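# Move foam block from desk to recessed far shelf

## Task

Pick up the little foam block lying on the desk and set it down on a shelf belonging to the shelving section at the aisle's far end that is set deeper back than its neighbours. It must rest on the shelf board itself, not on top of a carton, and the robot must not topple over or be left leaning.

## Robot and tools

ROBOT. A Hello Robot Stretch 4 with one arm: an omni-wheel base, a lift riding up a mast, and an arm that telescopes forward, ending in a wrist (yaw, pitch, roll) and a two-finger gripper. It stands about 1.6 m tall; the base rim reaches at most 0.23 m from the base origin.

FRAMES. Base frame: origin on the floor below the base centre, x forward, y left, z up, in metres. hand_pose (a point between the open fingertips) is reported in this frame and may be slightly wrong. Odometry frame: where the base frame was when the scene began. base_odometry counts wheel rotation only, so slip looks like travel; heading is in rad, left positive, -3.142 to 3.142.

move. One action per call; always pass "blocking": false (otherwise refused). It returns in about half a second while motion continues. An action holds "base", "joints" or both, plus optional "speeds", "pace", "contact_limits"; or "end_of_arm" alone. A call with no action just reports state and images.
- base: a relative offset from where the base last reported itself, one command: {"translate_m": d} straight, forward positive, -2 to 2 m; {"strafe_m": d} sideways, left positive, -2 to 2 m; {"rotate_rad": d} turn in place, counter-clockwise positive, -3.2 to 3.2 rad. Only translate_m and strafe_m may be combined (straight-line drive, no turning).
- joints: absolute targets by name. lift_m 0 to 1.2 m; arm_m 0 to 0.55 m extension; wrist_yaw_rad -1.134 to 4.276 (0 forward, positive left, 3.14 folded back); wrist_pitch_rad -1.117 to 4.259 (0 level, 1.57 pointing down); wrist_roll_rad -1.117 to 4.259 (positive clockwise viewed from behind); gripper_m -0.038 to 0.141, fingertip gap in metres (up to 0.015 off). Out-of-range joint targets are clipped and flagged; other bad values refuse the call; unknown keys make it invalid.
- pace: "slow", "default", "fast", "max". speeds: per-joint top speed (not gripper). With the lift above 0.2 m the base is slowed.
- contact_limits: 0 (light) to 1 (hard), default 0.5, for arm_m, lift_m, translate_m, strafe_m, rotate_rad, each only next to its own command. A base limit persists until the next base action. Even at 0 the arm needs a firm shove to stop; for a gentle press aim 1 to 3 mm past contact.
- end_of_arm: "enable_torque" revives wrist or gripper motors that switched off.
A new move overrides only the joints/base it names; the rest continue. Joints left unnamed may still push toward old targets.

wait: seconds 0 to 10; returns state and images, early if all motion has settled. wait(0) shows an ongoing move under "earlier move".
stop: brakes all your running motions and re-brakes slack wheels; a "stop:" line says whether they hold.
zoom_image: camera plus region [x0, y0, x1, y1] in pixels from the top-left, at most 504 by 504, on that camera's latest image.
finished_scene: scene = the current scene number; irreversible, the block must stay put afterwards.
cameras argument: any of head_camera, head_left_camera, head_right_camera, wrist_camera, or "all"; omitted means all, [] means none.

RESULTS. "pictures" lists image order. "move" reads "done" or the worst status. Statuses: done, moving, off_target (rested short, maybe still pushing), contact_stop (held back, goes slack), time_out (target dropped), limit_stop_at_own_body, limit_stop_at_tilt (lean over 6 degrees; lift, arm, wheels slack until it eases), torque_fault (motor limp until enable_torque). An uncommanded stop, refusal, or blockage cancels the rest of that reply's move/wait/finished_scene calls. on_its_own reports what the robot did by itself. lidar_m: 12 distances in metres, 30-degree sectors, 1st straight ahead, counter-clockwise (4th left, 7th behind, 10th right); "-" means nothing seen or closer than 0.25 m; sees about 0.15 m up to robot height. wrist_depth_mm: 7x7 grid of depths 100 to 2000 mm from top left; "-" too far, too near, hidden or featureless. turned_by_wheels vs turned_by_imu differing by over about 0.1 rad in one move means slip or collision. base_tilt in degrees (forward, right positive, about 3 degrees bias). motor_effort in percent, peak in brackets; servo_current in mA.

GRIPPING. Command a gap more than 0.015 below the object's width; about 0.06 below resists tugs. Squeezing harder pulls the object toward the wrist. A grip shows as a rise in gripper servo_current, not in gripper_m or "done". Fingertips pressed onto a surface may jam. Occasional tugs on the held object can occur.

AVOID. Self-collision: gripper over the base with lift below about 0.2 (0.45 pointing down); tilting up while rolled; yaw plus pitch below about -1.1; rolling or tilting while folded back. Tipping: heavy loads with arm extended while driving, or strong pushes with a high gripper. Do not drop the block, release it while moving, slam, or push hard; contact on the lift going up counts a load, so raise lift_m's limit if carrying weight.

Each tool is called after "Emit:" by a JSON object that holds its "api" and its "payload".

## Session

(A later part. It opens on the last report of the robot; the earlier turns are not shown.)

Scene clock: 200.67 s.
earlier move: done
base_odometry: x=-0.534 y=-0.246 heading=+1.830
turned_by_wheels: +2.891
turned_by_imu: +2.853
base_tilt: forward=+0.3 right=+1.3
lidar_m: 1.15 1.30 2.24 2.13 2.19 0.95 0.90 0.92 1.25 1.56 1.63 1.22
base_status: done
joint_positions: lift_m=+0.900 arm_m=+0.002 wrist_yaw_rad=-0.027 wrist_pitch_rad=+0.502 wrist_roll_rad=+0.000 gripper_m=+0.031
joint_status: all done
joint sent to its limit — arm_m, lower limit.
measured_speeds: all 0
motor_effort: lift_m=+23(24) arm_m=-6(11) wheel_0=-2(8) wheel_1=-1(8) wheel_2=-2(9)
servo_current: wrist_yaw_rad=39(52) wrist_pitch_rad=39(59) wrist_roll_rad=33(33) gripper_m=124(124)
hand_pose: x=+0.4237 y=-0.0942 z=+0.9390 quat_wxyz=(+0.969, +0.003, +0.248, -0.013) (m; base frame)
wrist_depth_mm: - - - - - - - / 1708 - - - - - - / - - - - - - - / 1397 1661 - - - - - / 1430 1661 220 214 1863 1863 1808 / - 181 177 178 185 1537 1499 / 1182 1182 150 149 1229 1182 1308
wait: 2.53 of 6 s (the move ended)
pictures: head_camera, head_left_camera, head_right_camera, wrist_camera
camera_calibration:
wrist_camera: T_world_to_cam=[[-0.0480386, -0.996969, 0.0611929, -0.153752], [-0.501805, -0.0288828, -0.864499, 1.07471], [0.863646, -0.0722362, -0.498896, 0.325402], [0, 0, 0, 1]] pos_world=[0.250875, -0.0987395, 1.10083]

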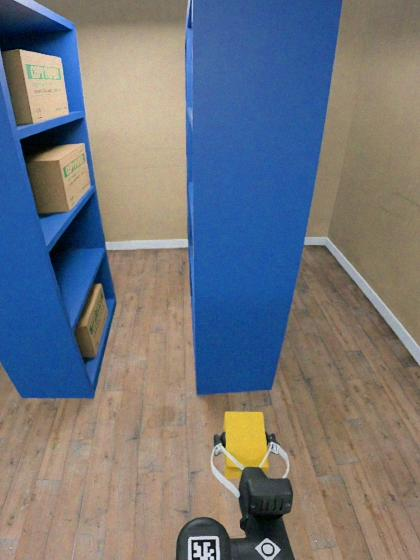

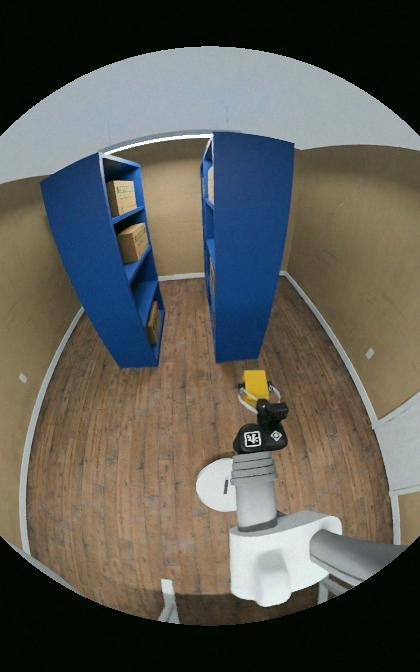

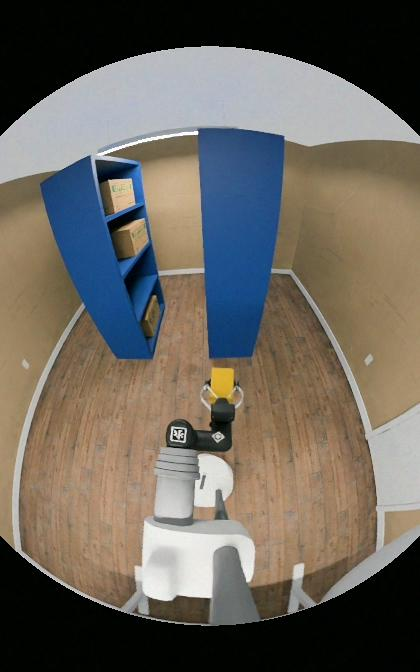

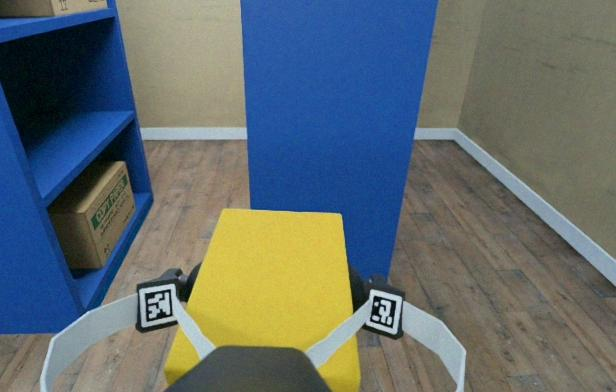

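Emit:
{"api": "move", "payload": {"base": {"strafe_m": 0.31}, "blocking": false, "cameras": []}}

Emit:
{"api": "wait", "payload": {"seconds": 3}}

Scene clock: 258.97 s.
move: moving
base_odometry: x=-0.570 y=-0.256 heading=+1.830
turned_by_wheels: +0.000
turned_by_imu: +0.000
base_tilt: forward=+0.2 right=+1.5
lidar_m: 1.14 1.28 2.20 2.09 2.18 0.97 0.88 0.94 1.26 1.60 1.67 1.20
base_status: strafe_m moving
joint_positions: lift_m=+0.900 arm_m=+0.002 wrist_yaw_rad=-0.027 wrist_pitch_rad=+0.502 wrist_roll_rad=+0.000 gripper_m=+0.031
joint_status: not commanded
measured_speeds: translate_m=+0.000 strafe_m=+0.143 rotate_rad=+0.000 lift_m=+0.000 arm_m=+0.000 wrist_yaw_rad=+0.000 wrist_pitch_rad=+0.000 wrist_roll_rad=+0.000
motor_effort: lift_m=+23(23) arm_m=-6(6) wheel_0=-8(11) wheel_1=+8(9) wheel_2=+1(1)
servo_current: wrist_yaw_rad=46(46) wrist_pitch_rad=39(59) wrist_roll_rad=33(33) gripper_m=104(117)
hand_pose: x=+0.4237 y=-0.0942 z=+0.9390 quat_wxyz=(+0.969, +0.003, +0.248, -0.013) (m; base frame)
wrist_depth_mm: - - - - - - - / 1708 - - - - - - / - - - - - - - / 1397 1661 - - - - - / - 1661 220 214 1808 1808 1808 / - 181 177 179 185 1537 1499 / 1205 1182 150 149 1229 1182 1308
pictures: none
No camera images: "cameras" was empty.

Scene clock: 261.27 s.
earlier move: done
base_odometry: x=-0.833 y=-0.325 heading=+1.830
turned_by_wheels: +0.000
turned_by_imu: +0.000
base_tilt: forward=+0.2 right=+1.4
lidar_m: 1.17 1.17 1.92 1.79 1.86 0.96 0.90 0.94 1.26 1.86 1.94 1.17
base_status: done
joint_positions: lift_m=+0.900 arm_m=+0.002 wrist_yaw_rad=-0.027 wrist_pitch_rad=+0.502 wrist_roll_rad=+0.000 gripper_m=+0.031
joint_status: not commanded
measured_speeds: all 0
motor_effort: lift_m=+23(24) arm_m=-6(6) wheel_0=-2(11) wheel_1=-1(10) wheel_2=+0(1)
servo_current: wrist_yaw_rad=33(46) wrist_pitch_rad=39(59) wrist_roll_rad=26(33) gripper_m=111(117)
hand_pose: x=+0.4237 y=-0.0942 z=+0.9390 quat_wxyz=(+0.969, +0.003, +0.248, -0.013) (m; base frame)
wrist_depth_mm: - 960 - - - - - / - - - - 1281 - - / - - - - - - - / - - - - - - - / - - 220 214 - 1808 1863 / - 176 177 178 185 1499 1499 / 1182 1182 150 149 1205 1182 1308
wait: 2.30 of 3 s (the move ended)
pictures: head_camera, head_left_camera, head_right_camera, wrist_camera
camera_calibration:
wrist_camera: T_world_to_cam=[[-0.0480383, -0.996969, 0.061193, -0.153752], [-0.501804, -0.0288829, -0.864499, 1.0747], [0.863646, -0.072236, -0.498896, 0.325412], [0, 0, 0, 1]] pos_world=[0.250864, -0.0987395, 1.10083]

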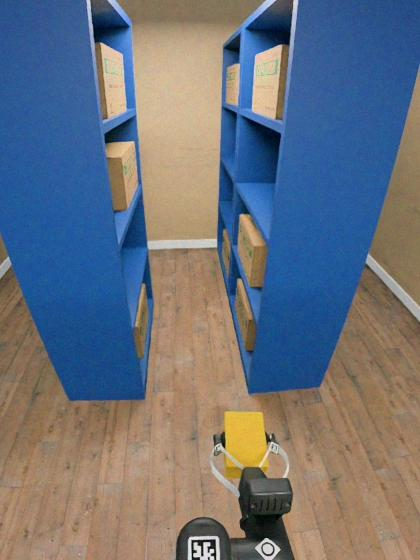

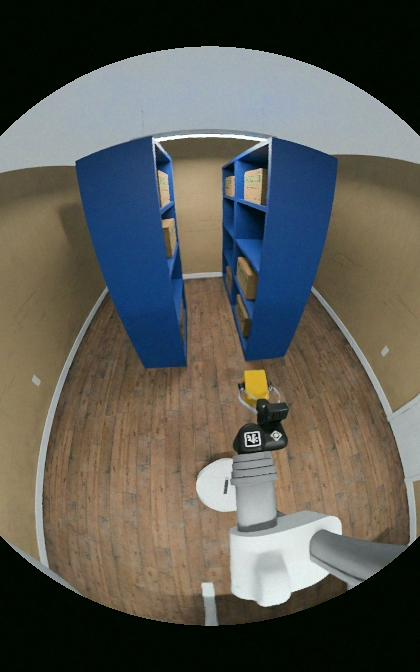

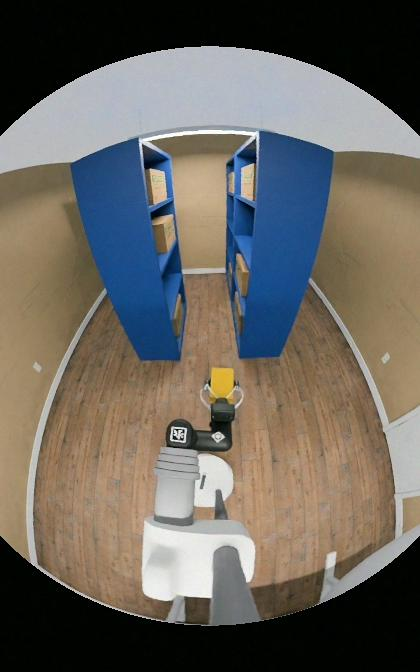

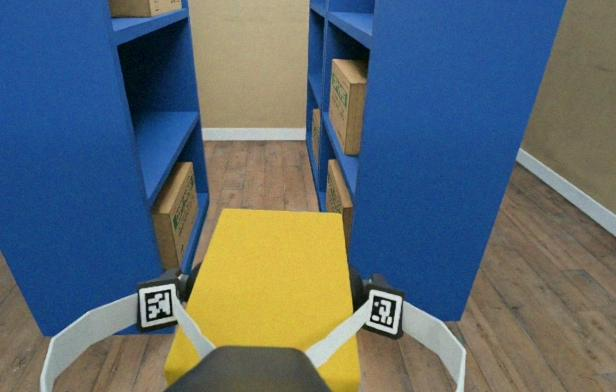

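Emit:
{"api": "zoom_image", "payload": {"camera": "head_camera", "region": [60, 220, 340, 410]}}

Emit:
{"api": "zoom_image", "payload": {"camera": "head_camera", "region": [80, 0, 300, 250]}}

Scaled by 1.800 from the camera's 420x560 image, which has a finer 1200x1600 frame.

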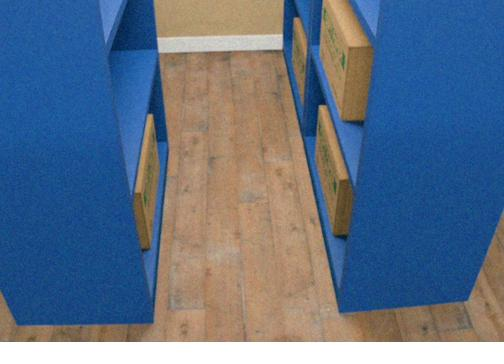

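Scaled by 2.016 from the camera's 420x560 image, which has a finer 1200x1600 frame.

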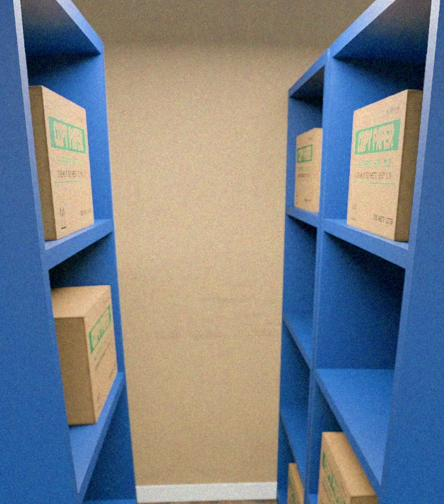

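Emit:
{"api": "move", "payload": {"base": {"rotate_rad": 0.055}, "blocking": false, "cameras": []}}

Emit:
{"api": "wait", "payload": {"seconds": 1, "cameras": []}}

Emit:
{"api": "move", "payload": {"base": {"translate_m": 0.55, "strafe_m": -0.04}, "blocking": false, "cameras": []}}

Emit:
{"api": "wait", "payload": {"seconds": 4}}

Scene clock: 299.23 s.
move: moving
base_odometry: x=-0.833 y=-0.325 heading=+1.884
turned_by_wheels: +0.054
turned_by_imu: +0.053
base_tilt: forward=+0.3 right=+1.3
lidar_m: 1.18 1.16 1.89 1.80 1.91 0.95 0.91 0.98 1.34 1.87 1.96 1.16
base_status: rotate_rad moving
joint_positions: lift_m=+0.900 arm_m=+0.002 wrist_yaw_rad=-0.027 wrist_pitch_rad=+0.502 wrist_roll_rad=+0.000 gripper_m=+0.031
joint_status: not commanded
measured_speeds: all 0
motor_effort: lift_m=+23(23) arm_m=-6(6) wheel_0=-3(6) wheel_1=-4(5) wheel_2=-1(7)
servo_current: wrist_yaw_rad=46(46) wrist_pitch_rad=33(65) wrist_roll_rad=26(33) gripper_m=111(117)
hand_pose: x=+0.4237 y=-0.0942 z=+0.9390 quat_wxyz=(+0.969, +0.003, +0.248, -0.013) (m; base frame)
wrist_depth_mm: - - - - - - - / - - - - 1308 - - / - - - - 1336 - - / - - 1708 - - - - / - - 220 214 - - 1808 / 1366 176 177 179 184 1464 1499 / 1182 1182 150 149 1205 1182 1281
pictures: none
No camera images: "cameras" was empty.

Scene clock: 299.40 s.
earlier move: done
base_odometry: x=-0.833 y=-0.325 heading=+1.884
turned_by_wheels: +0.000
turned_by_imu: +0.000
base_tilt: forward=+0.3 right=+1.4
lidar_m: 1.15 1.18 1.90 1.82 1.91 0.96 0.91 0.96 1.35 1.87 1.96 1.18
base_status: done
joint_positions: lift_m=+0.900 arm_m=+0.002 wrist_yaw_rad=-0.027 wrist_pitch_rad=+0.502 wrist_roll_rad=+0.000 gripper_m=+0.031
joint_status: not commanded
measured_speeds: all 0
motor_effort: lift_m=+23(23) arm_m=-6(6) wheel_0=-3(6) wheel_1=-2(5) wheel_2=-2(7)
servo_current: wrist_yaw_rad=33(46) wrist_pitch_rad=39(65) wrist_roll_rad=26(33) gripper_m=111(117)
hand_pose: x=+0.4237 y=-0.0942 z=+0.9390 quat_wxyz=(+0.969, +0.003, +0.248, -0.013) (m; base frame)
wrist_depth_mm: - - - - - - - / - - - - 1308 - - / - - - - 1336 - - / - - 1708 - - - - / - - 220 213 - - 1808 / 1336 176 177 179 184 1499 1464 / 1182 1182 150 149 1205 1182 1308
wait: 0.17 of 1 s (the move ended)
pictures: none
No camera images: "cameras" was empty.

Scene clock: 299.90 s.
move: moving
base_odometry: x=-0.841 y=-0.294 heading=+1.884
turned_by_wheels: +0.000
turned_by_imu: +0.000
base_tilt: forward=+0.5 right=+1.2
lidar_m: 1.15 1.15 1.89 1.81 1.92 0.99 0.94 0.98 1.42 1.88 1.97 1.15
base_status: translate_m moving; strafe_m moving
joint_positions: lift_m=+0.900 arm_m=+0.002 wrist_yaw_rad=-0.027 wrist_pitch_rad=+0.502 wrist_roll_rad=+0.000 gripper_m=+0.031
joint_status: not commanded
measured_speeds: translate_m=+0.122 strafe_m=-0.007 rotate_rad=+0.000 lift_m=+0.000 arm_m=+0.000 wrist_yaw_rad=+0.000 wrist_pitch_rad=+0.000 wrist_roll_rad=+0.000
motor_effort: lift_m=+23(23) arm_m=-6(6) wheel_0=+7(7) wheel_1=+2(6) wheel_2=-9(10)
servo_current: wrist_yaw_rad=33(46) wrist_pitch_rad=33(46) wrist_roll_rad=20(33) gripper_m=111(117)
hand_pose: x=+0.4237 y=-0.0942 z=+0.9390 quat_wxyz=(+0.969, +0.003, +0.248, -0.013) (m; base frame)
wrist_depth_mm: - - - - - - - / - - - - 1255 - - / - - - - 1336 - - / - - 1756 - - - - / - - 220 214 - - 1808 / 1336 176 177 179 184 1464 1464 / 1205 1182 150 149 1205 1182 1308
pictures: none
No camera images: "cameras" was empty.

Scene clock: 303.20 s.
earlier move: done
base_odometry: x=-0.965 y=+0.210 heading=+1.884
turned_by_wheels: +0.000
turned_by_imu: -0.001
base_tilt: forward=+0.2 right=+1.4
lidar_m: 1.18 0.65 0.85 1.86 1.95 2.39 1.46 1.54 1.91 1.84 0.86 0.66
base_status: done
joint_positions: lift_m=+0.900 arm_m=+0.002 wrist_yaw_rad=-0.027 wrist_pitch_rad=+0.502 wrist_roll_rad=+0.000 gripper_m=+0.031
joint_status: not commanded
measured_speeds: all 0
motor_effort: lift_m=+23(24) arm_m=-6(6) wheel_0=+1(8) wheel_1=+3(8) wheel_2=+0(11)
servo_current: wrist_yaw_rad=33(46) wrist_pitch_rad=39(65) wrist_roll_rad=26(33) gripper_m=98(124)
hand_pose: x=+0.4237 y=-0.0942 z=+0.9390 quat_wxyz=(+0.969, +0.003, +0.248, -0.013) (m; base frame)
wrist_depth_mm: - - - - - 355 345 / 609 - - - 1138 379 366 / - - - - 891 798 - / - - - - 854 820 - / - 1182 213 214 904 - - / - 181 176 179 184 - - / - 1025 150 149 - - -
wait: 3.30 of 4 s (the move ended)
pictures: head_camera, head_left_camera, head_right_camera, wrist_camera
camera_calibration:
wrist_camera: T_world_to_cam=[[-0.0481607, -0.996963, 0.0611931, -0.153732], [-0.501808, -0.0288214, -0.864499, 1.0747], [0.863637, -0.072342, -0.498896, 0.325421], [0, 0, 0, 1]] pos_world=[0.250843, -0.098749, 1.10083]

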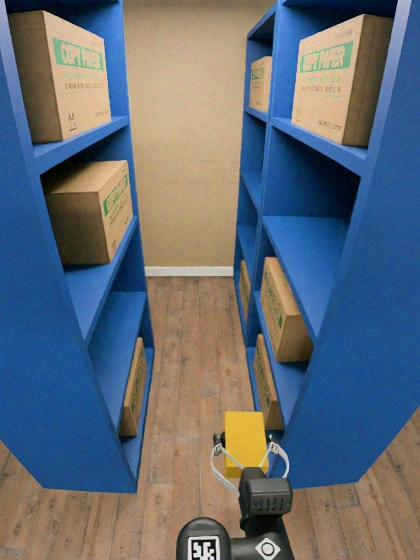

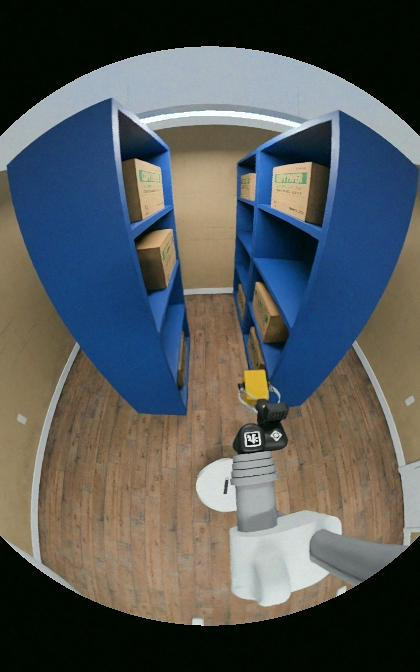

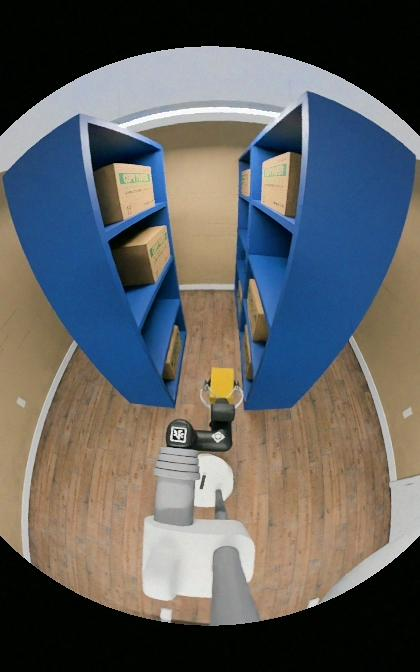

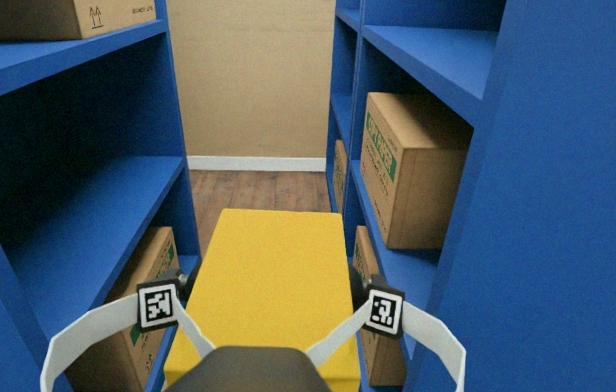

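Emit:
{"api": "zoom_image", "payload": {"camera": "head_camera", "region": [100, 260, 320, 510]}}

Scaled by 2.016 from the camera's 420x560 image, which has a finer 1200x1600 frame.

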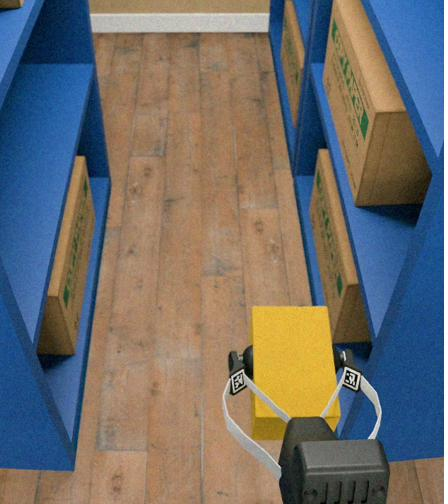

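Emit:
{"api": "move", "payload": {"base": {"translate_m": 1.3, "strafe_m": 0.012}, "blocking": false, "cameras": []}}

Emit:
{"api": "wait", "payload": {"seconds": 7}}

Scene clock: 329.00 s.
move: moving
base_odometry: x=-0.975 y=+0.241 heading=+1.884
turned_by_wheels: +0.000
turned_by_imu: -0.001
base_tilt: forward=+0.2 right=+1.5
lidar_m: 1.20 0.62 0.81 1.85 1.93 2.41 1.49 1.56 1.90 1.84 0.81 0.64
base_status: translate_m moving; strafe_m moving
joint_positions: lift_m=+0.900 arm_m=+0.002 wrist_yaw_rad=-0.027 wrist_pitch_rad=+0.502 wrist_roll_rad=+0.000 gripper_m=+0.031
joint_status: not commanded
measured_speeds: translate_m=+0.123 strafe_m=+0.001 rotate_rad=-0.004 lift_m=+0.000 arm_m=+0.000 wrist_yaw_rad=+0.000 wrist_pitch_rad=+0.000 wrist_roll_rad=+0.000
motor_effort: lift_m=+23(23) arm_m=-6(6) wheel_0=+6(7) wheel_1=+7(7) wheel_2=-10(10)
servo_current: wrist_yaw_rad=39(46) wrist_pitch_rad=52(52) wrist_roll_rad=33(33) gripper_m=104(124)
hand_pose: x=+0.4237 y=-0.0942 z=+0.9390 quat_wxyz=(+0.969, +0.003, +0.248, -0.013) (m; base frame)
wrist_depth_mm: - 1025 - - - - 322 / 591 - - - 1078 347 343 / - - - - 891 421 366 / - - - - 842 809 - / - 1205 213 214 878 - - / - 181 177 179 184 - - / - 991 150 149 - - -
pictures: none
No camera images: "cameras" was empty.

Scene clock: 334.67 s.
earlier move: done
base_odometry: x=-1.378 y=+1.443 heading=+1.885
turned_by_wheels: +0.000
turned_by_imu: -0.002
base_tilt: forward=+0.4 right=+1.3
lidar_m: 1.16 1.04 0.27 0.25 0.28 0.38 3.66 0.44 0.28 0.27 0.30 0.42
base_status: done
joint_positions: lift_m=+0.900 arm_m=+0.002 wrist_yaw_rad=-0.027 wrist_pitch_rad=+0.502 wrist_roll_rad=+0.000 gripper_m=+0.031
joint_status: not commanded
measured_speeds: all 0
motor_effort: lift_m=+23(24) arm_m=-6(6) wheel_0=+2(7) wheel_1=+1(7) wheel_2=+0(11)
servo_current: wrist_yaw_rad=39(46) wrist_pitch_rad=52(59) wrist_roll_rad=26(33) gripper_m=104(124)
hand_pose: x=+0.4237 y=-0.0942 z=+0.9390 quat_wxyz=(+0.969, +0.003, +0.248, -0.013) (m; base frame)
wrist_depth_mm: - - - - - - - / - - - - 878 488 452 / - - - - - 370 329 / - - - - - - - / - - 212 213 - - - / - 176 177 179 184 - - / 1138 1182 150 149 691 - -
wait: 5.67 of 7 s (the move ended)
pictures: head_camera, head_left_camera, head_right_camera, wrist_camera
camera_calibration:
wrist_camera: T_world_to_cam=[[-0.048161, -0.996963, 0.0611929, -0.153732], [-0.501808, -0.0288211, -0.864499, 1.0747], [0.863637, -0.0723423, -0.498896, 0.325422], [0, 0, 0, 1]] pos_world=[0.250843, -0.098749, 1.10084]

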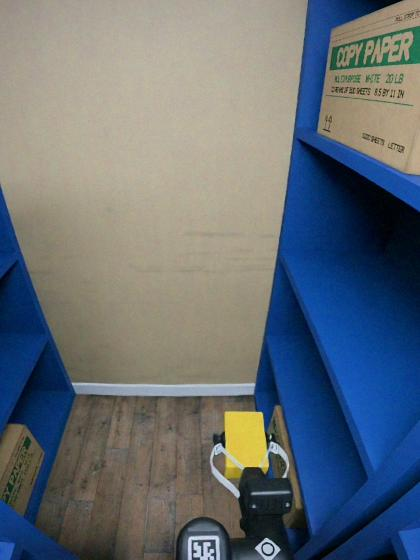

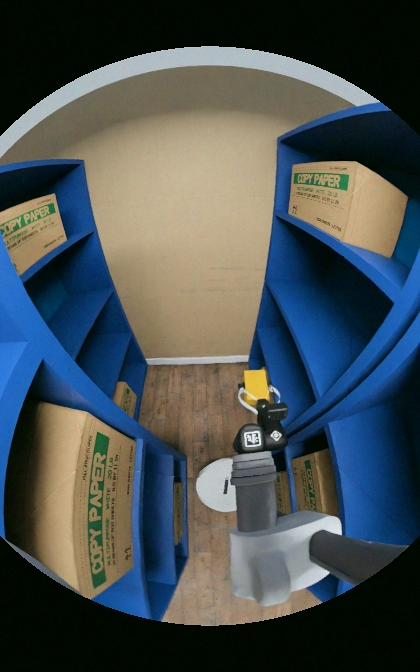

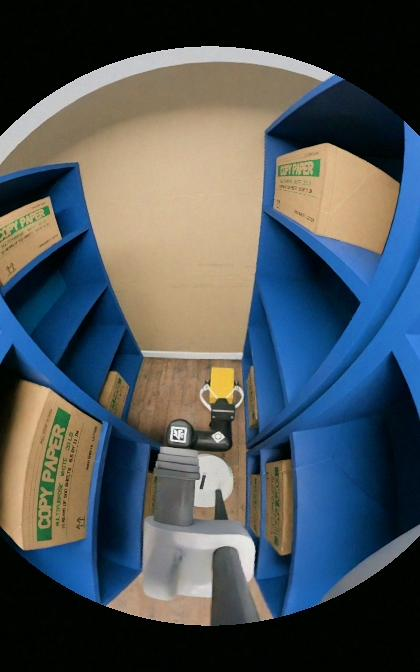

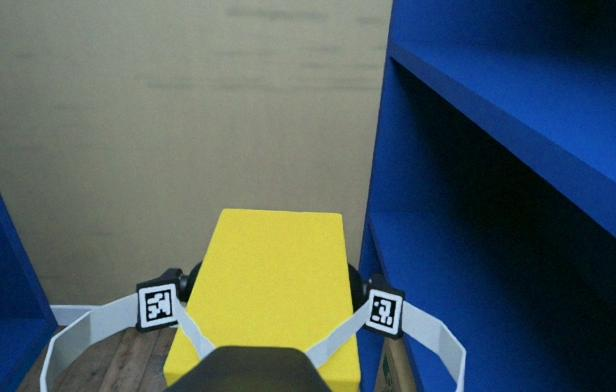

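Emit:
{"api": "move", "payload": {"base": {"translate_m": 0.63}, "joints": {"lift_m": 0.99}, "blocking": false, "cameras": []}}

Emit:
{"api": "wait", "payload": {"seconds": 5, "cameras": ["head_left_camera", "head_camera", "head_right_camera"]}}

Scene clock: 369.30 s.
move: moving
base_odometry: x=-1.388 y=+1.474 heading=+1.885
turned_by_wheels: +0.000
turned_by_imu: -0.001
base_tilt: forward=+0.4 right=+1.5
lidar_m: 1.13 1.06 0.29 0.26 0.28 0.41 3.67 0.43 0.30 0.28 0.28 0.43
base_status: translate_m moving
joint_positions: lift_m=+0.939 arm_m=+0.002 wrist_yaw_rad=-0.027 wrist_pitch_rad=+0.502 wrist_roll_rad=+0.000 gripper_m=+0.031
joint_status: lift_m moving
measured_speeds: translate_m=+0.124 strafe_m=-0.001 rotate_rad=+0.001 lift_m=+0.149 arm_m=+0.000 wrist_yaw_rad=+0.000 wrist_pitch_rad=+0.000 wrist_roll_rad=+0.000
motor_effort: lift_m=+26(27) arm_m=-6(6) wheel_0=+5(7) wheel_1=+5(7) wheel_2=-9(9)
servo_current: wrist_yaw_rad=39(39) wrist_pitch_rad=46(52) wrist_roll_rad=26(33) gripper_m=104(117)
hand_pose: x=+0.4237 y=-0.0942 z=+0.9782 quat_wxyz=(+0.969, +0.003, +0.248, -0.013) (m; base frame)
wrist_depth_mm: - - - - - - - / - - - - 854 530 - / - - - - - 436 415 / - - - - - 359 319 / - - 213 214 - - - / 1205 176 177 179 184 - - / 1182 1229 150 149 - - -
pictures: none
No camera images: "cameras" was empty.

Scene clock: 372.73 s.
earlier move: done
base_odometry: x=-1.572 y=+2.042 heading=+1.885
turned_by_wheels: +0.000
turned_by_imu: -0.001
base_tilt: forward=+0.3 right=+1.4
lidar_m: 0.53 0.53 0.76 0.72 0.54 0.48 1.16 0.43 0.30 0.27 0.30 0.44
base_status: done
joint_positions: lift_m=+0.990 arm_m=+0.002 wrist_yaw_rad=-0.027 wrist_pitch_rad=+0.502 wrist_roll_rad=+0.000 gripper_m=+0.031
joint_status: all done
measured_speeds: all 0
motor_effort: lift_m=+24(27) arm_m=-6(6) wheel_0=+2(8) wheel_1=+0(7) wheel_2=+2(11)
servo_current: wrist_yaw_rad=39(46) wrist_pitch_rad=33(59) wrist_roll_rad=26(39) gripper_m=111(117)
hand_pose: x=+0.4237 y=-0.0942 z=+1.0290 quat_wxyz=(+0.969, +0.003, +0.248, -0.013) (m; base frame)
wrist_depth_mm: 279 282 283 285 287 287 289 / 300 303 304 306 309 310 301 / 325 327 329 330 334 336 294 / 353 357 353 355 364 366 312 / 387 389 220 214 399 394 324 / 430 185 177 179 186 394 306 / 459 462 150 149 - 415 430
wait: 3.43 of 5 s (the move ended)
pictures: head_camera, head_left_camera, head_right_camera

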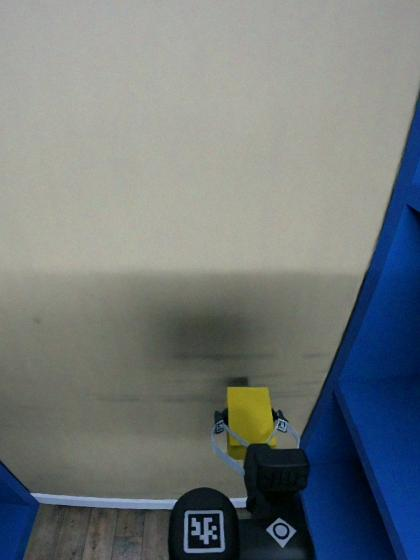

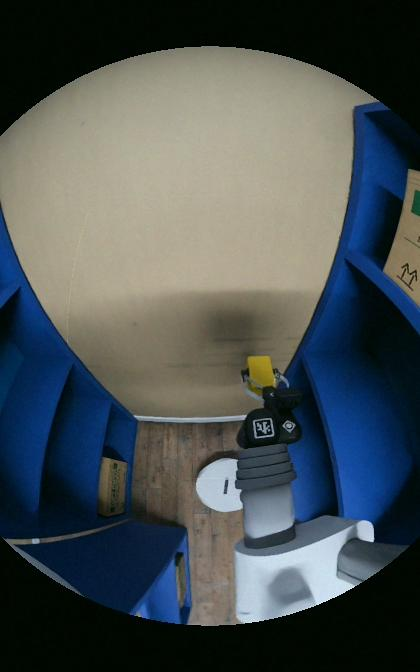

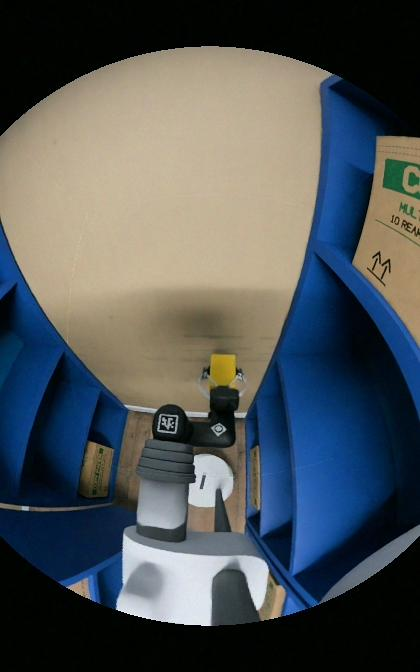

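Emit:
{"api": "move", "payload": {"base": {"rotate_rad": 1.6}, "blocking": false, "cameras": []}}

Emit:
{"api": "wait", "payload": {"seconds": 4}}

Scene clock: 384.97 s.
move: moving
base_odometry: x=-1.572 y=+2.042 heading=+2.098
turned_by_wheels: +0.213
turned_by_imu: +0.209
base_tilt: forward=+0.3 right=+1.4
lidar_m: 0.51 0.60 0.72 0.71 0.46 0.56 0.66 0.35 0.27 0.26 0.33 0.53
base_status: rotate_rad moving
joint_positions: lift_m=+0.990 arm_m=+0.002 wrist_yaw_rad=-0.027 wrist_pitch_rad=+0.502 wrist_roll_rad=+0.000 gripper_m=+0.031
joint_status: not commanded
measured_speeds: translate_m=-0.001 strafe_m=+0.000 rotate_rad=+0.805 lift_m=+0.000 arm_m=+0.000 wrist_yaw_rad=+0.000 wrist_pitch_rad=+0.000 wrist_roll_rad=+0.000
motor_effort: lift_m=+24(24) arm_m=-6(6) wheel_0=-6(7) wheel_1=-5(6) wheel_2=-7(7)
servo_current: wrist_yaw_rad=39(46) wrist_pitch_rad=39(52) wrist_roll_rad=33(33) gripper_m=104(124)
hand_pose: x=+0.4237 y=-0.0942 z=+1.0290 quat_wxyz=(+0.969, +0.003, +0.248, -0.013) (m; base frame)
wrist_depth_mm: 307 294 285 276 267 258 252 / 330 319 307 296 286 276 268 / 362 345 332 320 309 298 287 / 399 382 359 345 336 322 315 / 442 418 220 213 364 349 338 / - 182 177 179 186 379 370 / - - 150 149 442 413 402
pictures: none
No camera images: "cameras" was empty.

Scene clock: 386.80 s.
earlier move: done
base_odometry: x=-1.572 y=+2.042 heading=-2.799
turned_by_wheels: +1.387
turned_by_imu: +1.369
base_tilt: forward=+0.2 right=+1.3
lidar_m: 0.70 0.50 0.45 1.17 0.44 0.31 0.30 0.33 0.42 0.51 0.55 0.74
base_status: done
joint_positions: lift_m=+0.990 arm_m=+0.002 wrist_yaw_rad=-0.027 wrist_pitch_rad=+0.502 wrist_roll_rad=+0.000 gripper_m=+0.031
joint_status: not commanded
measured_speeds: all 0
motor_effort: lift_m=+24(24) arm_m=-6(6) wheel_0=-2(9) wheel_1=-2(7) wheel_2=+0(9)
servo_current: wrist_yaw_rad=33(46) wrist_pitch_rad=39(65) wrist_roll_rad=26(33) gripper_m=98(124)
hand_pose: x=+0.4237 y=-0.0942 z=+1.0290 quat_wxyz=(+0.969, +0.003, +0.248, -0.013) (m; base frame)
wrist_depth_mm: - - - - - 866 - / - - - - - 831 - / - - - - - - 564 / - - - - - - 591 / - - 212 214 - - 647 / - 180 177 179 184 809 - / - 891 150 149 778 144 -
wait: 1.83 of 4 s (the move ended)
pictures: head_camera, head_left_camera, head_right_camera, wrist_camera
camera_calibration:
wrist_camera: T_world_to_cam=[[-0.048201, -0.996961, 0.0611928, -0.159228], [-0.501809, -0.0288009, -0.864499, 1.15245], [0.863634, -0.0723768, -0.498896, 0.370293], [0, 0, 0, 1]] pos_world=[0.250836, -0.0987521, 1.19077]

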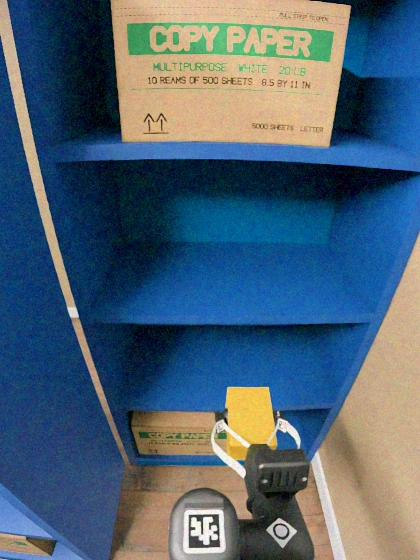

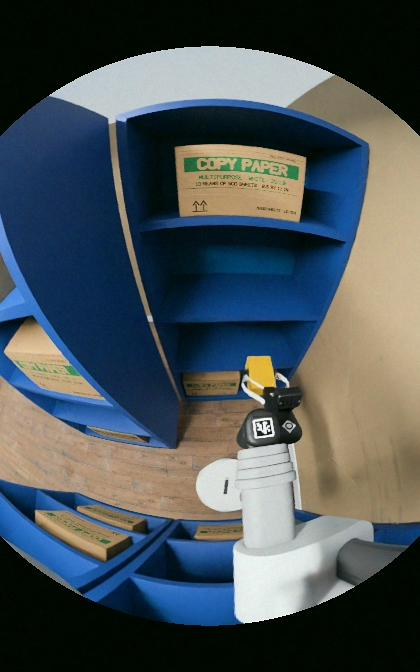

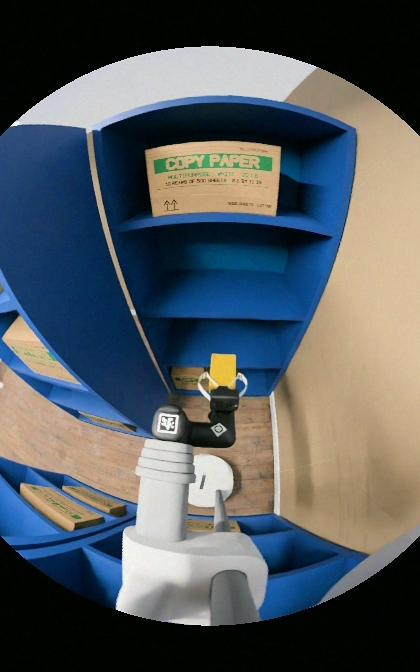

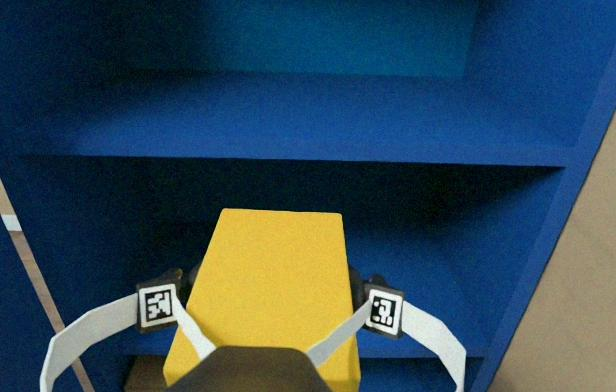

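Emit:
{"api": "move", "payload": {"base": {"translate_m": 0.2}, "joints": {"lift_m": 1.045}, "blocking": false, "cameras": []}}

Emit:
{"api": "wait", "payload": {"seconds": 3, "cameras": ["head_camera", "wrist_camera"]}}

Scene clock: 413.17 s.
move: moving
base_odometry: x=-1.603 y=+2.031 heading=-2.799
turned_by_wheels: +0.000
turned_by_imu: -0.001
base_tilt: forward=+0.2 right=+1.3
lidar_m: 0.69 0.52 0.45 1.10 0.48 0.34 0.31 0.36 0.47 0.53 0.56 0.69
base_status: translate_m moving
joint_positions: lift_m=+1.027 arm_m=+0.002 wrist_yaw_rad=-0.027 wrist_pitch_rad=+0.502 wrist_roll_rad=+0.000 gripper_m=+0.031
joint_status: lift_m moving
measured_speeds: translate_m=+0.125 strafe_m=+0.001 rotate_rad=-0.007 lift_m=+0.109 arm_m=+0.000 wrist_yaw_rad=+0.000 wrist_pitch_rad=+0.000 wrist_roll_rad=+0.000
motor_effort: lift_m=+26(27) arm_m=-6(6) wheel_0=+7(7) wheel_1=+6(6) wheel_2=-9(9)
servo_current: wrist_yaw_rad=33(39) wrist_pitch_rad=46(52) wrist_roll_rad=26(33) gripper_m=104(117)
hand_pose: x=+0.4237 y=-0.0942 z=+1.0662 quat_wxyz=(+0.969, +0.003, +0.248, -0.013) (m; base frame)
wrist_depth_mm: - - - - - - - / - - - - - - - / - - - - - - - / - - - - - - 554 / - - 212 215 - - 634 / - 176 177 179 184 750 - / - 759 150 149 788 741 -
pictures: none
No camera images: "cameras" was empty.

Scene clock: 414.83 s.
earlier move: done
base_odometry: x=-1.761 y=+1.975 heading=-2.798
turned_by_wheels: +0.000
turned_by_imu: +0.000
base_tilt: forward=+0.5 right=+1.2
lidar_m: 0.51 0.52 0.38 0.38 0.71 0.53 0.49 0.51 0.56 0.54 0.57 0.55
base_status: done
joint_positions: lift_m=+1.045 arm_m=+0.002 wrist_yaw_rad=-0.027 wrist_pitch_rad=+0.502 wrist_roll_rad=+0.000 gripper_m=+0.031
joint_status: all done
measured_speeds: all 0
motor_effort: lift_m=+24(27) arm_m=-6(6) wheel_0=+2(7) wheel_1=+2(7) wheel_2=-1(10)
servo_current: wrist_yaw_rad=46(46) wrist_pitch_rad=46(59) wrist_roll_rad=33(39) gripper_m=111(117)
hand_pose: x=+0.4237 y=-0.0942 z=+1.0840 quat_wxyz=(+0.969, +0.003, +0.248, -0.013) (m; base frame)
wrist_depth_mm: - 691 699 699 699 699 - / - 741 750 750 750 741 - / - - - - - 788 - / 459 442 - - - - - / 394 397 220 213 404 407 415 / - 176 177 179 184 - - / - 759 150 149 759 750 -
wait: 1.67 of 3 s (the move ended)
pictures: head_camera, wrist_camera
camera_calibration:
wrist_camera: T_world_to_cam=[[-0.0482008, -0.996961, 0.0611928, -0.162593], [-0.501809, -0.028801, -0.864499, 1.19999], [0.863634, -0.0723767, -0.498896, 0.39773], [0, 0, 0, 1]] pos_world=[0.250835, -0.0987521, 1.24576]

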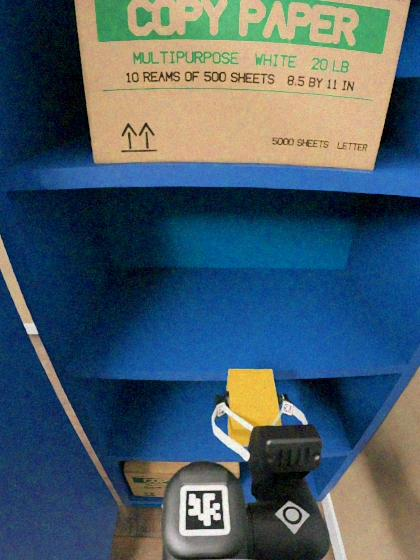

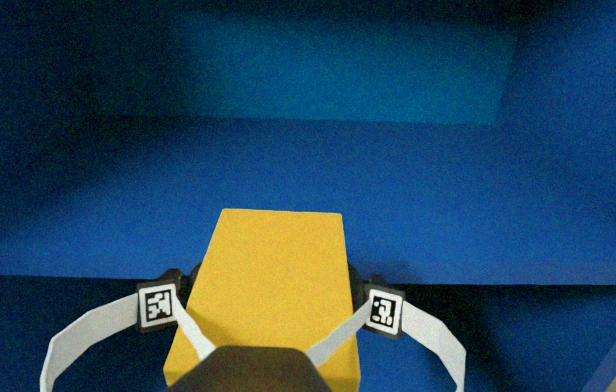

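Emit:
{"api": "move", "payload": {"joints": {"arm_m": 0.29}, "blocking": false, "cameras": []}}

Emit:
{"api": "wait", "payload": {"seconds": 3, "cameras": ["head_camera", "wrist_camera"]}}

Scene clock: 425.10 s.
move: moving
base_odometry: x=-1.761 y=+1.975 heading=-2.798
turned_by_wheels: +0.000
turned_by_imu: -0.001
base_tilt: forward=+0.6 right=+1.5
lidar_m: 0.51 0.52 0.36 0.41 0.74 0.53 0.50 0.52 0.56 0.52 0.56 0.51
base_status: not commanded
joint_positions: lift_m=+1.045 arm_m=+0.054 wrist_yaw_rad=-0.027 wrist_pitch_rad=+0.502 wrist_roll_rad=+0.000 gripper_m=+0.031
joint_status: arm_m moving
measured_speeds: translate_m=+0.000 strafe_m=+0.000 rotate_rad=+0.000 lift_m=+0.000 arm_m=+0.198 wrist_yaw_rad=+0.000 wrist_pitch_rad=+0.000 wrist_roll_rad=+0.000
motor_effort: lift_m=+24(24) arm_m=+5(9) wheel_0=+2(2) wheel_1=+2(2) wheel_2=-1(1)
servo_current: wrist_yaw_rad=39(52) wrist_pitch_rad=39(52) wrist_roll_rad=26(33) gripper_m=117(117)
hand_pose: x=+0.4757 y=-0.0942 z=+1.0840 quat_wxyz=(+0.969, +0.003, +0.248, -0.013) (m; base frame)
wrist_depth_mm: - 647 654 654 654 661 - / - 699 699 707 715 715 - / - - - - - 759 - / 452 445 - - - - - / 384 389 220 213 407 407 413 / 349 186 177 179 186 362 368 / - 759 150 149 759 759 -
pictures: none
No camera images: "cameras" was empty.

Scene clock: 426.57 s.
earlier move: done
base_odometry: x=-1.761 y=+1.975 heading=-2.798
turned_by_wheels: +0.000
turned_by_imu: +0.000
base_tilt: forward=+0.4 right=+1.3
lidar_m: 0.51 0.52 0.37 0.38 0.71 0.51 0.50 0.52 0.55 0.52 0.56 0.54
base_status: not commanded
joint_positions: lift_m=+1.045 arm_m=+0.290 wrist_yaw_rad=-0.027 wrist_pitch_rad=+0.502 wrist_roll_rad=+0.000 gripper_m=+0.031
joint_status: all done
measured_speeds: all 0
motor_effort: lift_m=+24(24) arm_m=+6(9) wheel_0=+2(2) wheel_1=+2(2) wheel_2=-1(1)
servo_current: wrist_yaw_rad=33(52) wrist_pitch_rad=26(59) wrist_roll_rad=33(33) gripper_m=104(117)
hand_pose: x=+0.7110 y=-0.0942 z=+1.0840 quat_wxyz=(+0.969, +0.003, +0.248, -0.013) (m; base frame)
wrist_depth_mm: 430 427 427 430 430 430 430 / 455 462 459 466 462 466 469 / 500 496 500 500 500 500 500 / 452 462 521 521 525 535 530 / 382 387 220 214 404 407 407 / 317 182 177 179 186 334 334 / 267 266 150 149 274 267 293
wait: 1.47 of 3 s (the move ended)
pictures: head_camera, wrist_camera
camera_calibration:
wrist_camera: T_world_to_cam=[[-0.0482007, -0.996961, 0.061193, -0.148744], [-0.501809, -0.0288012, -0.864499, 1.34418], [0.863634, -0.0723767, -0.498896, 0.149579], [0, 0, 0, 1]] pos_world=[0.538168, -0.0987521, 1.24576]

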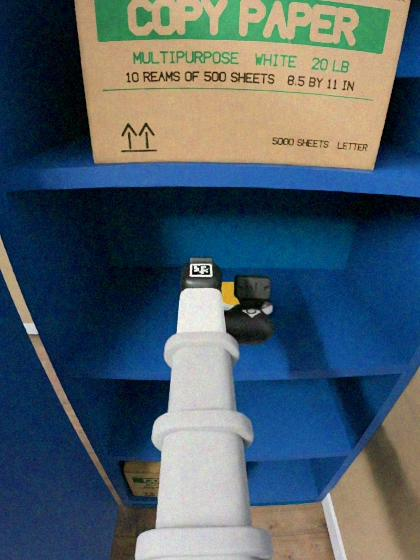

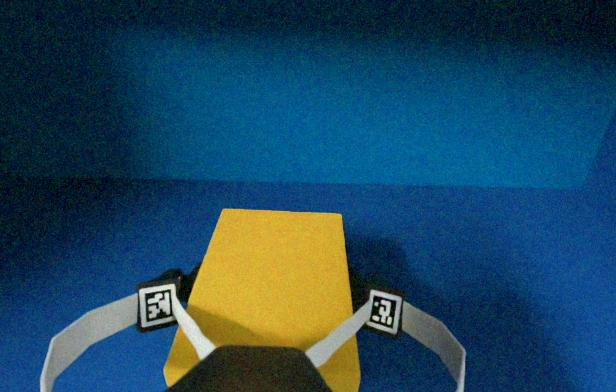

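Emit:
{"api": "move", "payload": {"joints": {"lift_m": 0.985}, "speeds": {"lift_m": 0.06}, "contact_limits": {"lift_m": 0.15}, "blocking": false, "cameras": []}}

Emit:
{"api": "wait", "payload": {"seconds": 3, "cameras": ["head_camera", "wrist_camera"]}}

Scene clock: 440.07 s.
move: moving
base_odometry: x=-1.761 y=+1.975 heading=-2.798
turned_by_wheels: +0.000
turned_by_imu: -0.001
base_tilt: forward=+0.5 right=+1.5
lidar_m: 0.52 0.54 0.37 0.40 0.72 0.53 0.49 0.53 0.55 0.52 0.54 0.53
base_status: not commanded
joint_positions: lift_m=+1.021 arm_m=+0.290 wrist_yaw_rad=-0.027 wrist_pitch_rad=+0.502 wrist_roll_rad=+0.000 gripper_m=+0.031
joint_status: lift_m moving
measured_speeds: translate_m=+0.000 strafe_m=+0.000 rotate_rad=+0.000 lift_m=-0.060 arm_m=+0.000 wrist_yaw_rad=+0.000 wrist_pitch_rad=+0.000 wrist_roll_rad=+0.000
motor_effort: lift_m=+12(23) arm_m=+6(6) wheel_0=+2(2) wheel_1=+2(2) wheel_2=-1(1)
servo_current: wrist_yaw_rad=33(39) wrist_pitch_rad=52(52) wrist_roll_rad=26(33) gripper_m=104(111)
contact_limits: lift_m 0.15
hand_pose: x=+0.7110 y=-0.0942 z=+1.0601 quat_wxyz=(+0.969, +0.003, +0.248, -0.013) (m; base frame)
wrist_depth_mm: 430 427 427 430 433 430 430 / 459 462 466 466 466 462 466 / 496 500 500 504 500 504 504 / 436 427 430 439 442 449 452 / 351 353 220 214 370 370 373 / 289 185 177 179 186 306 306 / 246 244 150 149 257 244 267
pictures: none
No camera images: "cameras" was empty.

Scene clock: 441.07 s.
earlier move: done
base_odometry: x=-1.761 y=+1.975 heading=-2.798
turned_by_wheels: +0.000
turned_by_imu: +0.000
base_tilt: forward=+0.3 right=+1.4
lidar_m: 0.51 0.51 0.37 0.41 0.70 0.53 0.48 0.49 0.53 0.52 0.56 0.56
base_status: not commanded
joint_positions: lift_m=+0.986 arm_m=+0.290 wrist_yaw_rad=-0.027 wrist_pitch_rad=+0.502 wrist_roll_rad=+0.000 gripper_m=+0.031
joint_status: all done
measured_speeds: all 0
motor_effort: lift_m=+12(23) arm_m=+6(6) wheel_0=+2(2) wheel_1=+2(2) wheel_2=-1(1)
servo_current: wrist_yaw_rad=26(46) wrist_pitch_rad=39(52) wrist_roll_rad=33(33) gripper_m=104(111)
contact_limits: lift_m 0.15
hand_pose: x=+0.7110 y=-0.0942 z=+1.0250 quat_wxyz=(+0.969, +0.003, +0.248, -0.013) (m; base frame)
wrist_depth_mm: 427 427 427 430 433 430 433 / 455 459 459 462 462 462 466 / 480 484 492 492 500 500 500 / 379 384 392 399 404 410 415 / 301 304 221 213 315 320 324 / 248 185 176 177 187 263 264 / 210 213 148 147 213 215 229
wait: 1.00 of 3 s (the move ended)
pictures: head_camera, wrist_camera
camera_calibration:
wrist_camera: T_world_to_cam=[[-0.0482016, -0.996961, 0.0611926, -0.145132], [-0.501793, -0.0288017, -0.864508, 1.29317], [0.863643, -0.0723767, -0.49888, 0.120118], [0, 0, 0, 1]] pos_world=[0.53817, -0.0987521, 1.18676]

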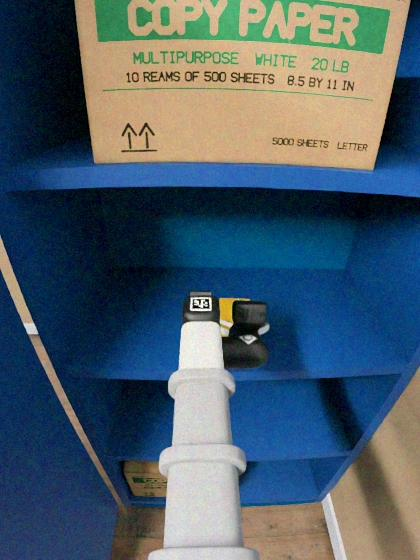

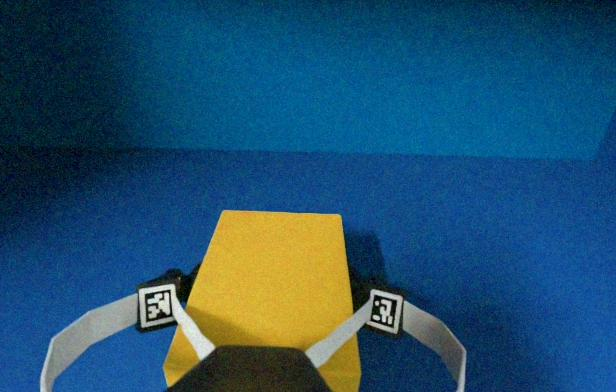

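Emit:
{"api": "move", "payload": {"joints": {"lift_m": 0.976}, "speeds": {"lift_m": 0.03}, "contact_limits": {"lift_m": 0.1}, "blocking": false, "cameras": []}}

Emit:
{"api": "wait", "payload": {"seconds": 2, "cameras": ["wrist_camera"]}}

Scene clock: 448.60 s.
move: moving
base_odometry: x=-1.761 y=+1.975 heading=-2.798
turned_by_wheels: +0.000
turned_by_imu: -0.001
base_tilt: forward=+0.4 right=+1.4
lidar_m: 0.52 0.52 0.38 0.39 0.72 0.51 0.48 0.51 0.55 0.50 0.54 0.54
base_status: not commanded
joint_positions: lift_m=+0.977 arm_m=+0.290 wrist_yaw_rad=-0.027 wrist_pitch_rad=+0.497 wrist_roll_rad=+0.000 gripper_m=+0.031
joint_status: lift_m moving
measured_speeds: all 0
motor_effort: lift_m=+8(12) arm_m=+6(6) wheel_0=+2(2) wheel_1=+2(2) wheel_2=-1(1)
servo_current: wrist_yaw_rad=39(46) wrist_pitch_rad=46(52) wrist_roll_rad=33(33) gripper_m=91(111)
contact_limits: lift_m 0.1
hand_pose: x=+0.7117 y=-0.0942 z=+1.0175 quat_wxyz=(+0.969, +0.003, +0.246, -0.013) (m; base frame)
wrist_depth_mm: 427 427 427 433 433 436 433 / 452 455 459 462 462 466 466 / 480 492 492 496 496 500 504 / 384 392 397 404 407 415 424 / 301 306 220 213 319 322 325 / 246 182 173 175 186 263 263 / 209 210 148 148 219 212 227
pictures: none
No camera images: "cameras" was empty.

Scene clock: 448.80 s.
earlier move: done
base_odometry: x=-1.761 y=+1.975 heading=-2.798
turned_by_wheels: +0.000
turned_by_imu: +0.000
base_tilt: forward=+0.1 right=+1.4
lidar_m: 0.52 0.52 0.38 0.39 0.73 0.52 0.49 0.50 0.56 0.51 0.57 0.53
base_status: not commanded
joint_positions: lift_m=+0.977 arm_m=+0.290 wrist_yaw_rad=-0.027 wrist_pitch_rad=+0.497 wrist_roll_rad=+0.000 gripper_m=+0.031
joint_status: all done
measured_speeds: all 0
motor_effort: lift_m=+8(12) arm_m=+6(6) wheel_0=+2(2) wheel_1=+2(2) wheel_2=-1(1)
servo_current: wrist_yaw_rad=33(46) wrist_pitch_rad=26(59) wrist_roll_rad=26(33) gripper_m=91(111)
contact_limits: lift_m 0.1
hand_pose: x=+0.7117 y=-0.0942 z=+1.0175 quat_wxyz=(+0.969, +0.003, +0.246, -0.013) (m; base frame)
wrist_depth_mm: 427 424 430 433 433 433 436 / 452 455 459 462 462 466 462 / 477 488 492 496 496 496 504 / 387 394 397 404 407 415 424 / 301 306 220 213 319 322 325 / 245 183 173 174 186 263 262 / 210 211 148 148 218 213 228
wait: 0.20 of 2 s (the move ended)
pictures: wrist_camera
camera_calibration:
wrist_camera: T_world_to_cam=[[-0.0485009, -0.996953, 0.0610879, -0.144341], [-0.497554, -0.0289165, -0.866951, 1.28652], [0.866076, -0.0724424, -0.494635, 0.109754], [0, 0, 0, 1]] pos_world=[0.538056, -0.098749, 1.17846]

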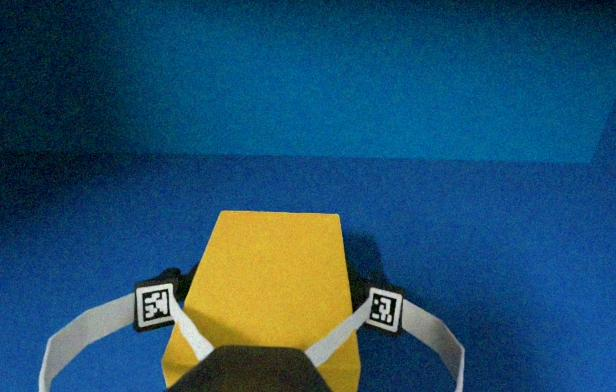

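Emit:
{"api": "move", "payload": {"joints": {"gripper_m": 0.125, "lift_m": 0.98}, "speeds": {"lift_m": 0.02}, "blocking": false, "cameras": []}}

Emit:
{"api": "wait", "payload": {"seconds": 2.5, "cameras": ["wrist_camera", "head_camera"]}}

Scene clock: 464.13 s.
move: moving
base_odometry: x=-1.761 y=+1.975 heading=-2.798
turned_by_wheels: +0.000
turned_by_imu: -0.001
base_tilt: forward=+0.4 right=+1.4
lidar_m: 0.51 0.53 0.36 0.39 0.71 0.53 0.49 0.51 0.55 0.52 0.55 0.54
base_status: not commanded
joint_positions: lift_m=+0.980 arm_m=+0.290 wrist_yaw_rad=-0.027 wrist_pitch_rad=+0.497 wrist_roll_rad=+0.000 gripper_m=+0.051
joint_status: lift_m moving; gripper_m moving
measured_speeds: all 0
motor_effort: lift_m=+20(20) arm_m=+6(6) wheel_0=+2(2) wheel_1=+2(2) wheel_2=-1(1)
servo_current: wrist_yaw_rad=39(39) wrist_pitch_rad=46(59) wrist_roll_rad=26(26) gripper_m=39(117)
hand_pose: x=+0.7117 y=-0.0942 z=+1.0206 quat_wxyz=(+0.969, +0.003, +0.246, -0.013) (m; base frame)
wrist_depth_mm: 424 427 427 430 430 439 442 / 452 455 462 462 466 466 473 / 484 492 492 492 496 500 504 / 389 394 402 407 410 418 424 / 304 309 224 216 320 325 329 / 250 189 176 178 187 265 265 / 211 209 152 152 214 222 229
pictures: none
No camera images: "cameras" was empty.

Scene clock: 465.47 s.
earlier move: done
base_odometry: x=-1.761 y=+1.975 heading=-2.798
turned_by_wheels: +0.000
turned_by_imu: +0.000
base_tilt: forward=+0.3 right=+1.4
lidar_m: 0.52 0.55 0.36 0.40 0.72 0.52 0.49 0.50 0.57 0.53 0.55 0.52
base_status: not commanded
joint_positions: lift_m=+0.980 arm_m=+0.290 wrist_yaw_rad=-0.028 wrist_pitch_rad=+0.496 wrist_roll_rad=+0.000 gripper_m=+0.125
joint_status: all done
measured_speeds: all 0
motor_effort: lift_m=+19(20) arm_m=+6(6) wheel_0=+2(2) wheel_1=+2(2) wheel_2=-1(1)
servo_current: wrist_yaw_rad=26(46) wrist_pitch_rad=39(59) wrist_roll_rad=26(33) gripper_m=33(117)
hand_pose: x=+0.7118 y=-0.0944 z=+1.0210 quat_wxyz=(+0.969, +0.003, +0.245, -0.013) (m; base frame)
wrist_depth_mm: 424 424 430 430 433 436 442 / 455 455 459 462 466 469 469 / 480 488 496 496 504 504 504 / 394 402 410 413 421 413 418 / 309 312 229 221 329 330 338 / 251 196 179 181 194 270 271 / 214 215 159 158 223 226 235
wait: 1.33 of 2.5 s (the move ended)
pictures: head_camera, wrist_camera
camera_calibration:
wrist_camera: T_world_to_cam=[[-0.0493581, -0.996913, 0.0610586, -0.144105], [-0.496403, -0.0285625, -0.867622, 1.2895], [0.866688, -0.0731338, -0.493461, 0.109673], [0, 0, 0, 1]] pos_world=[0.537948, -0.0988082, 1.18172]

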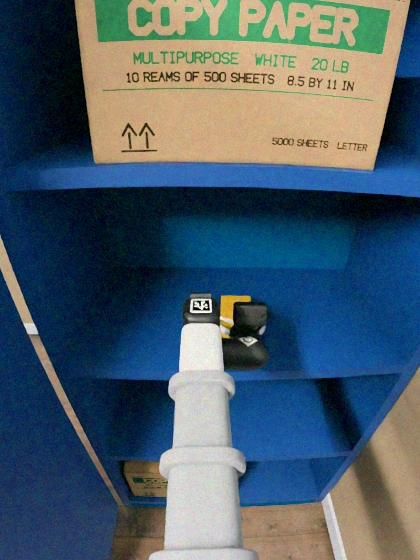

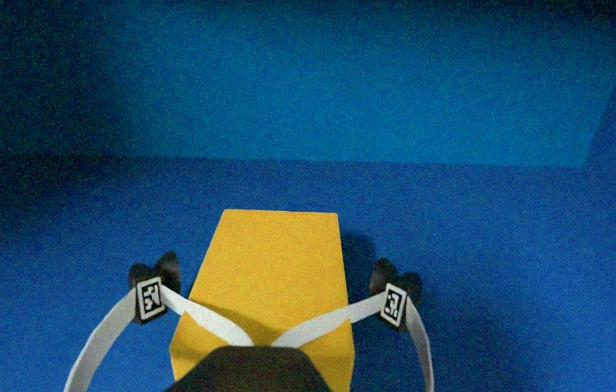

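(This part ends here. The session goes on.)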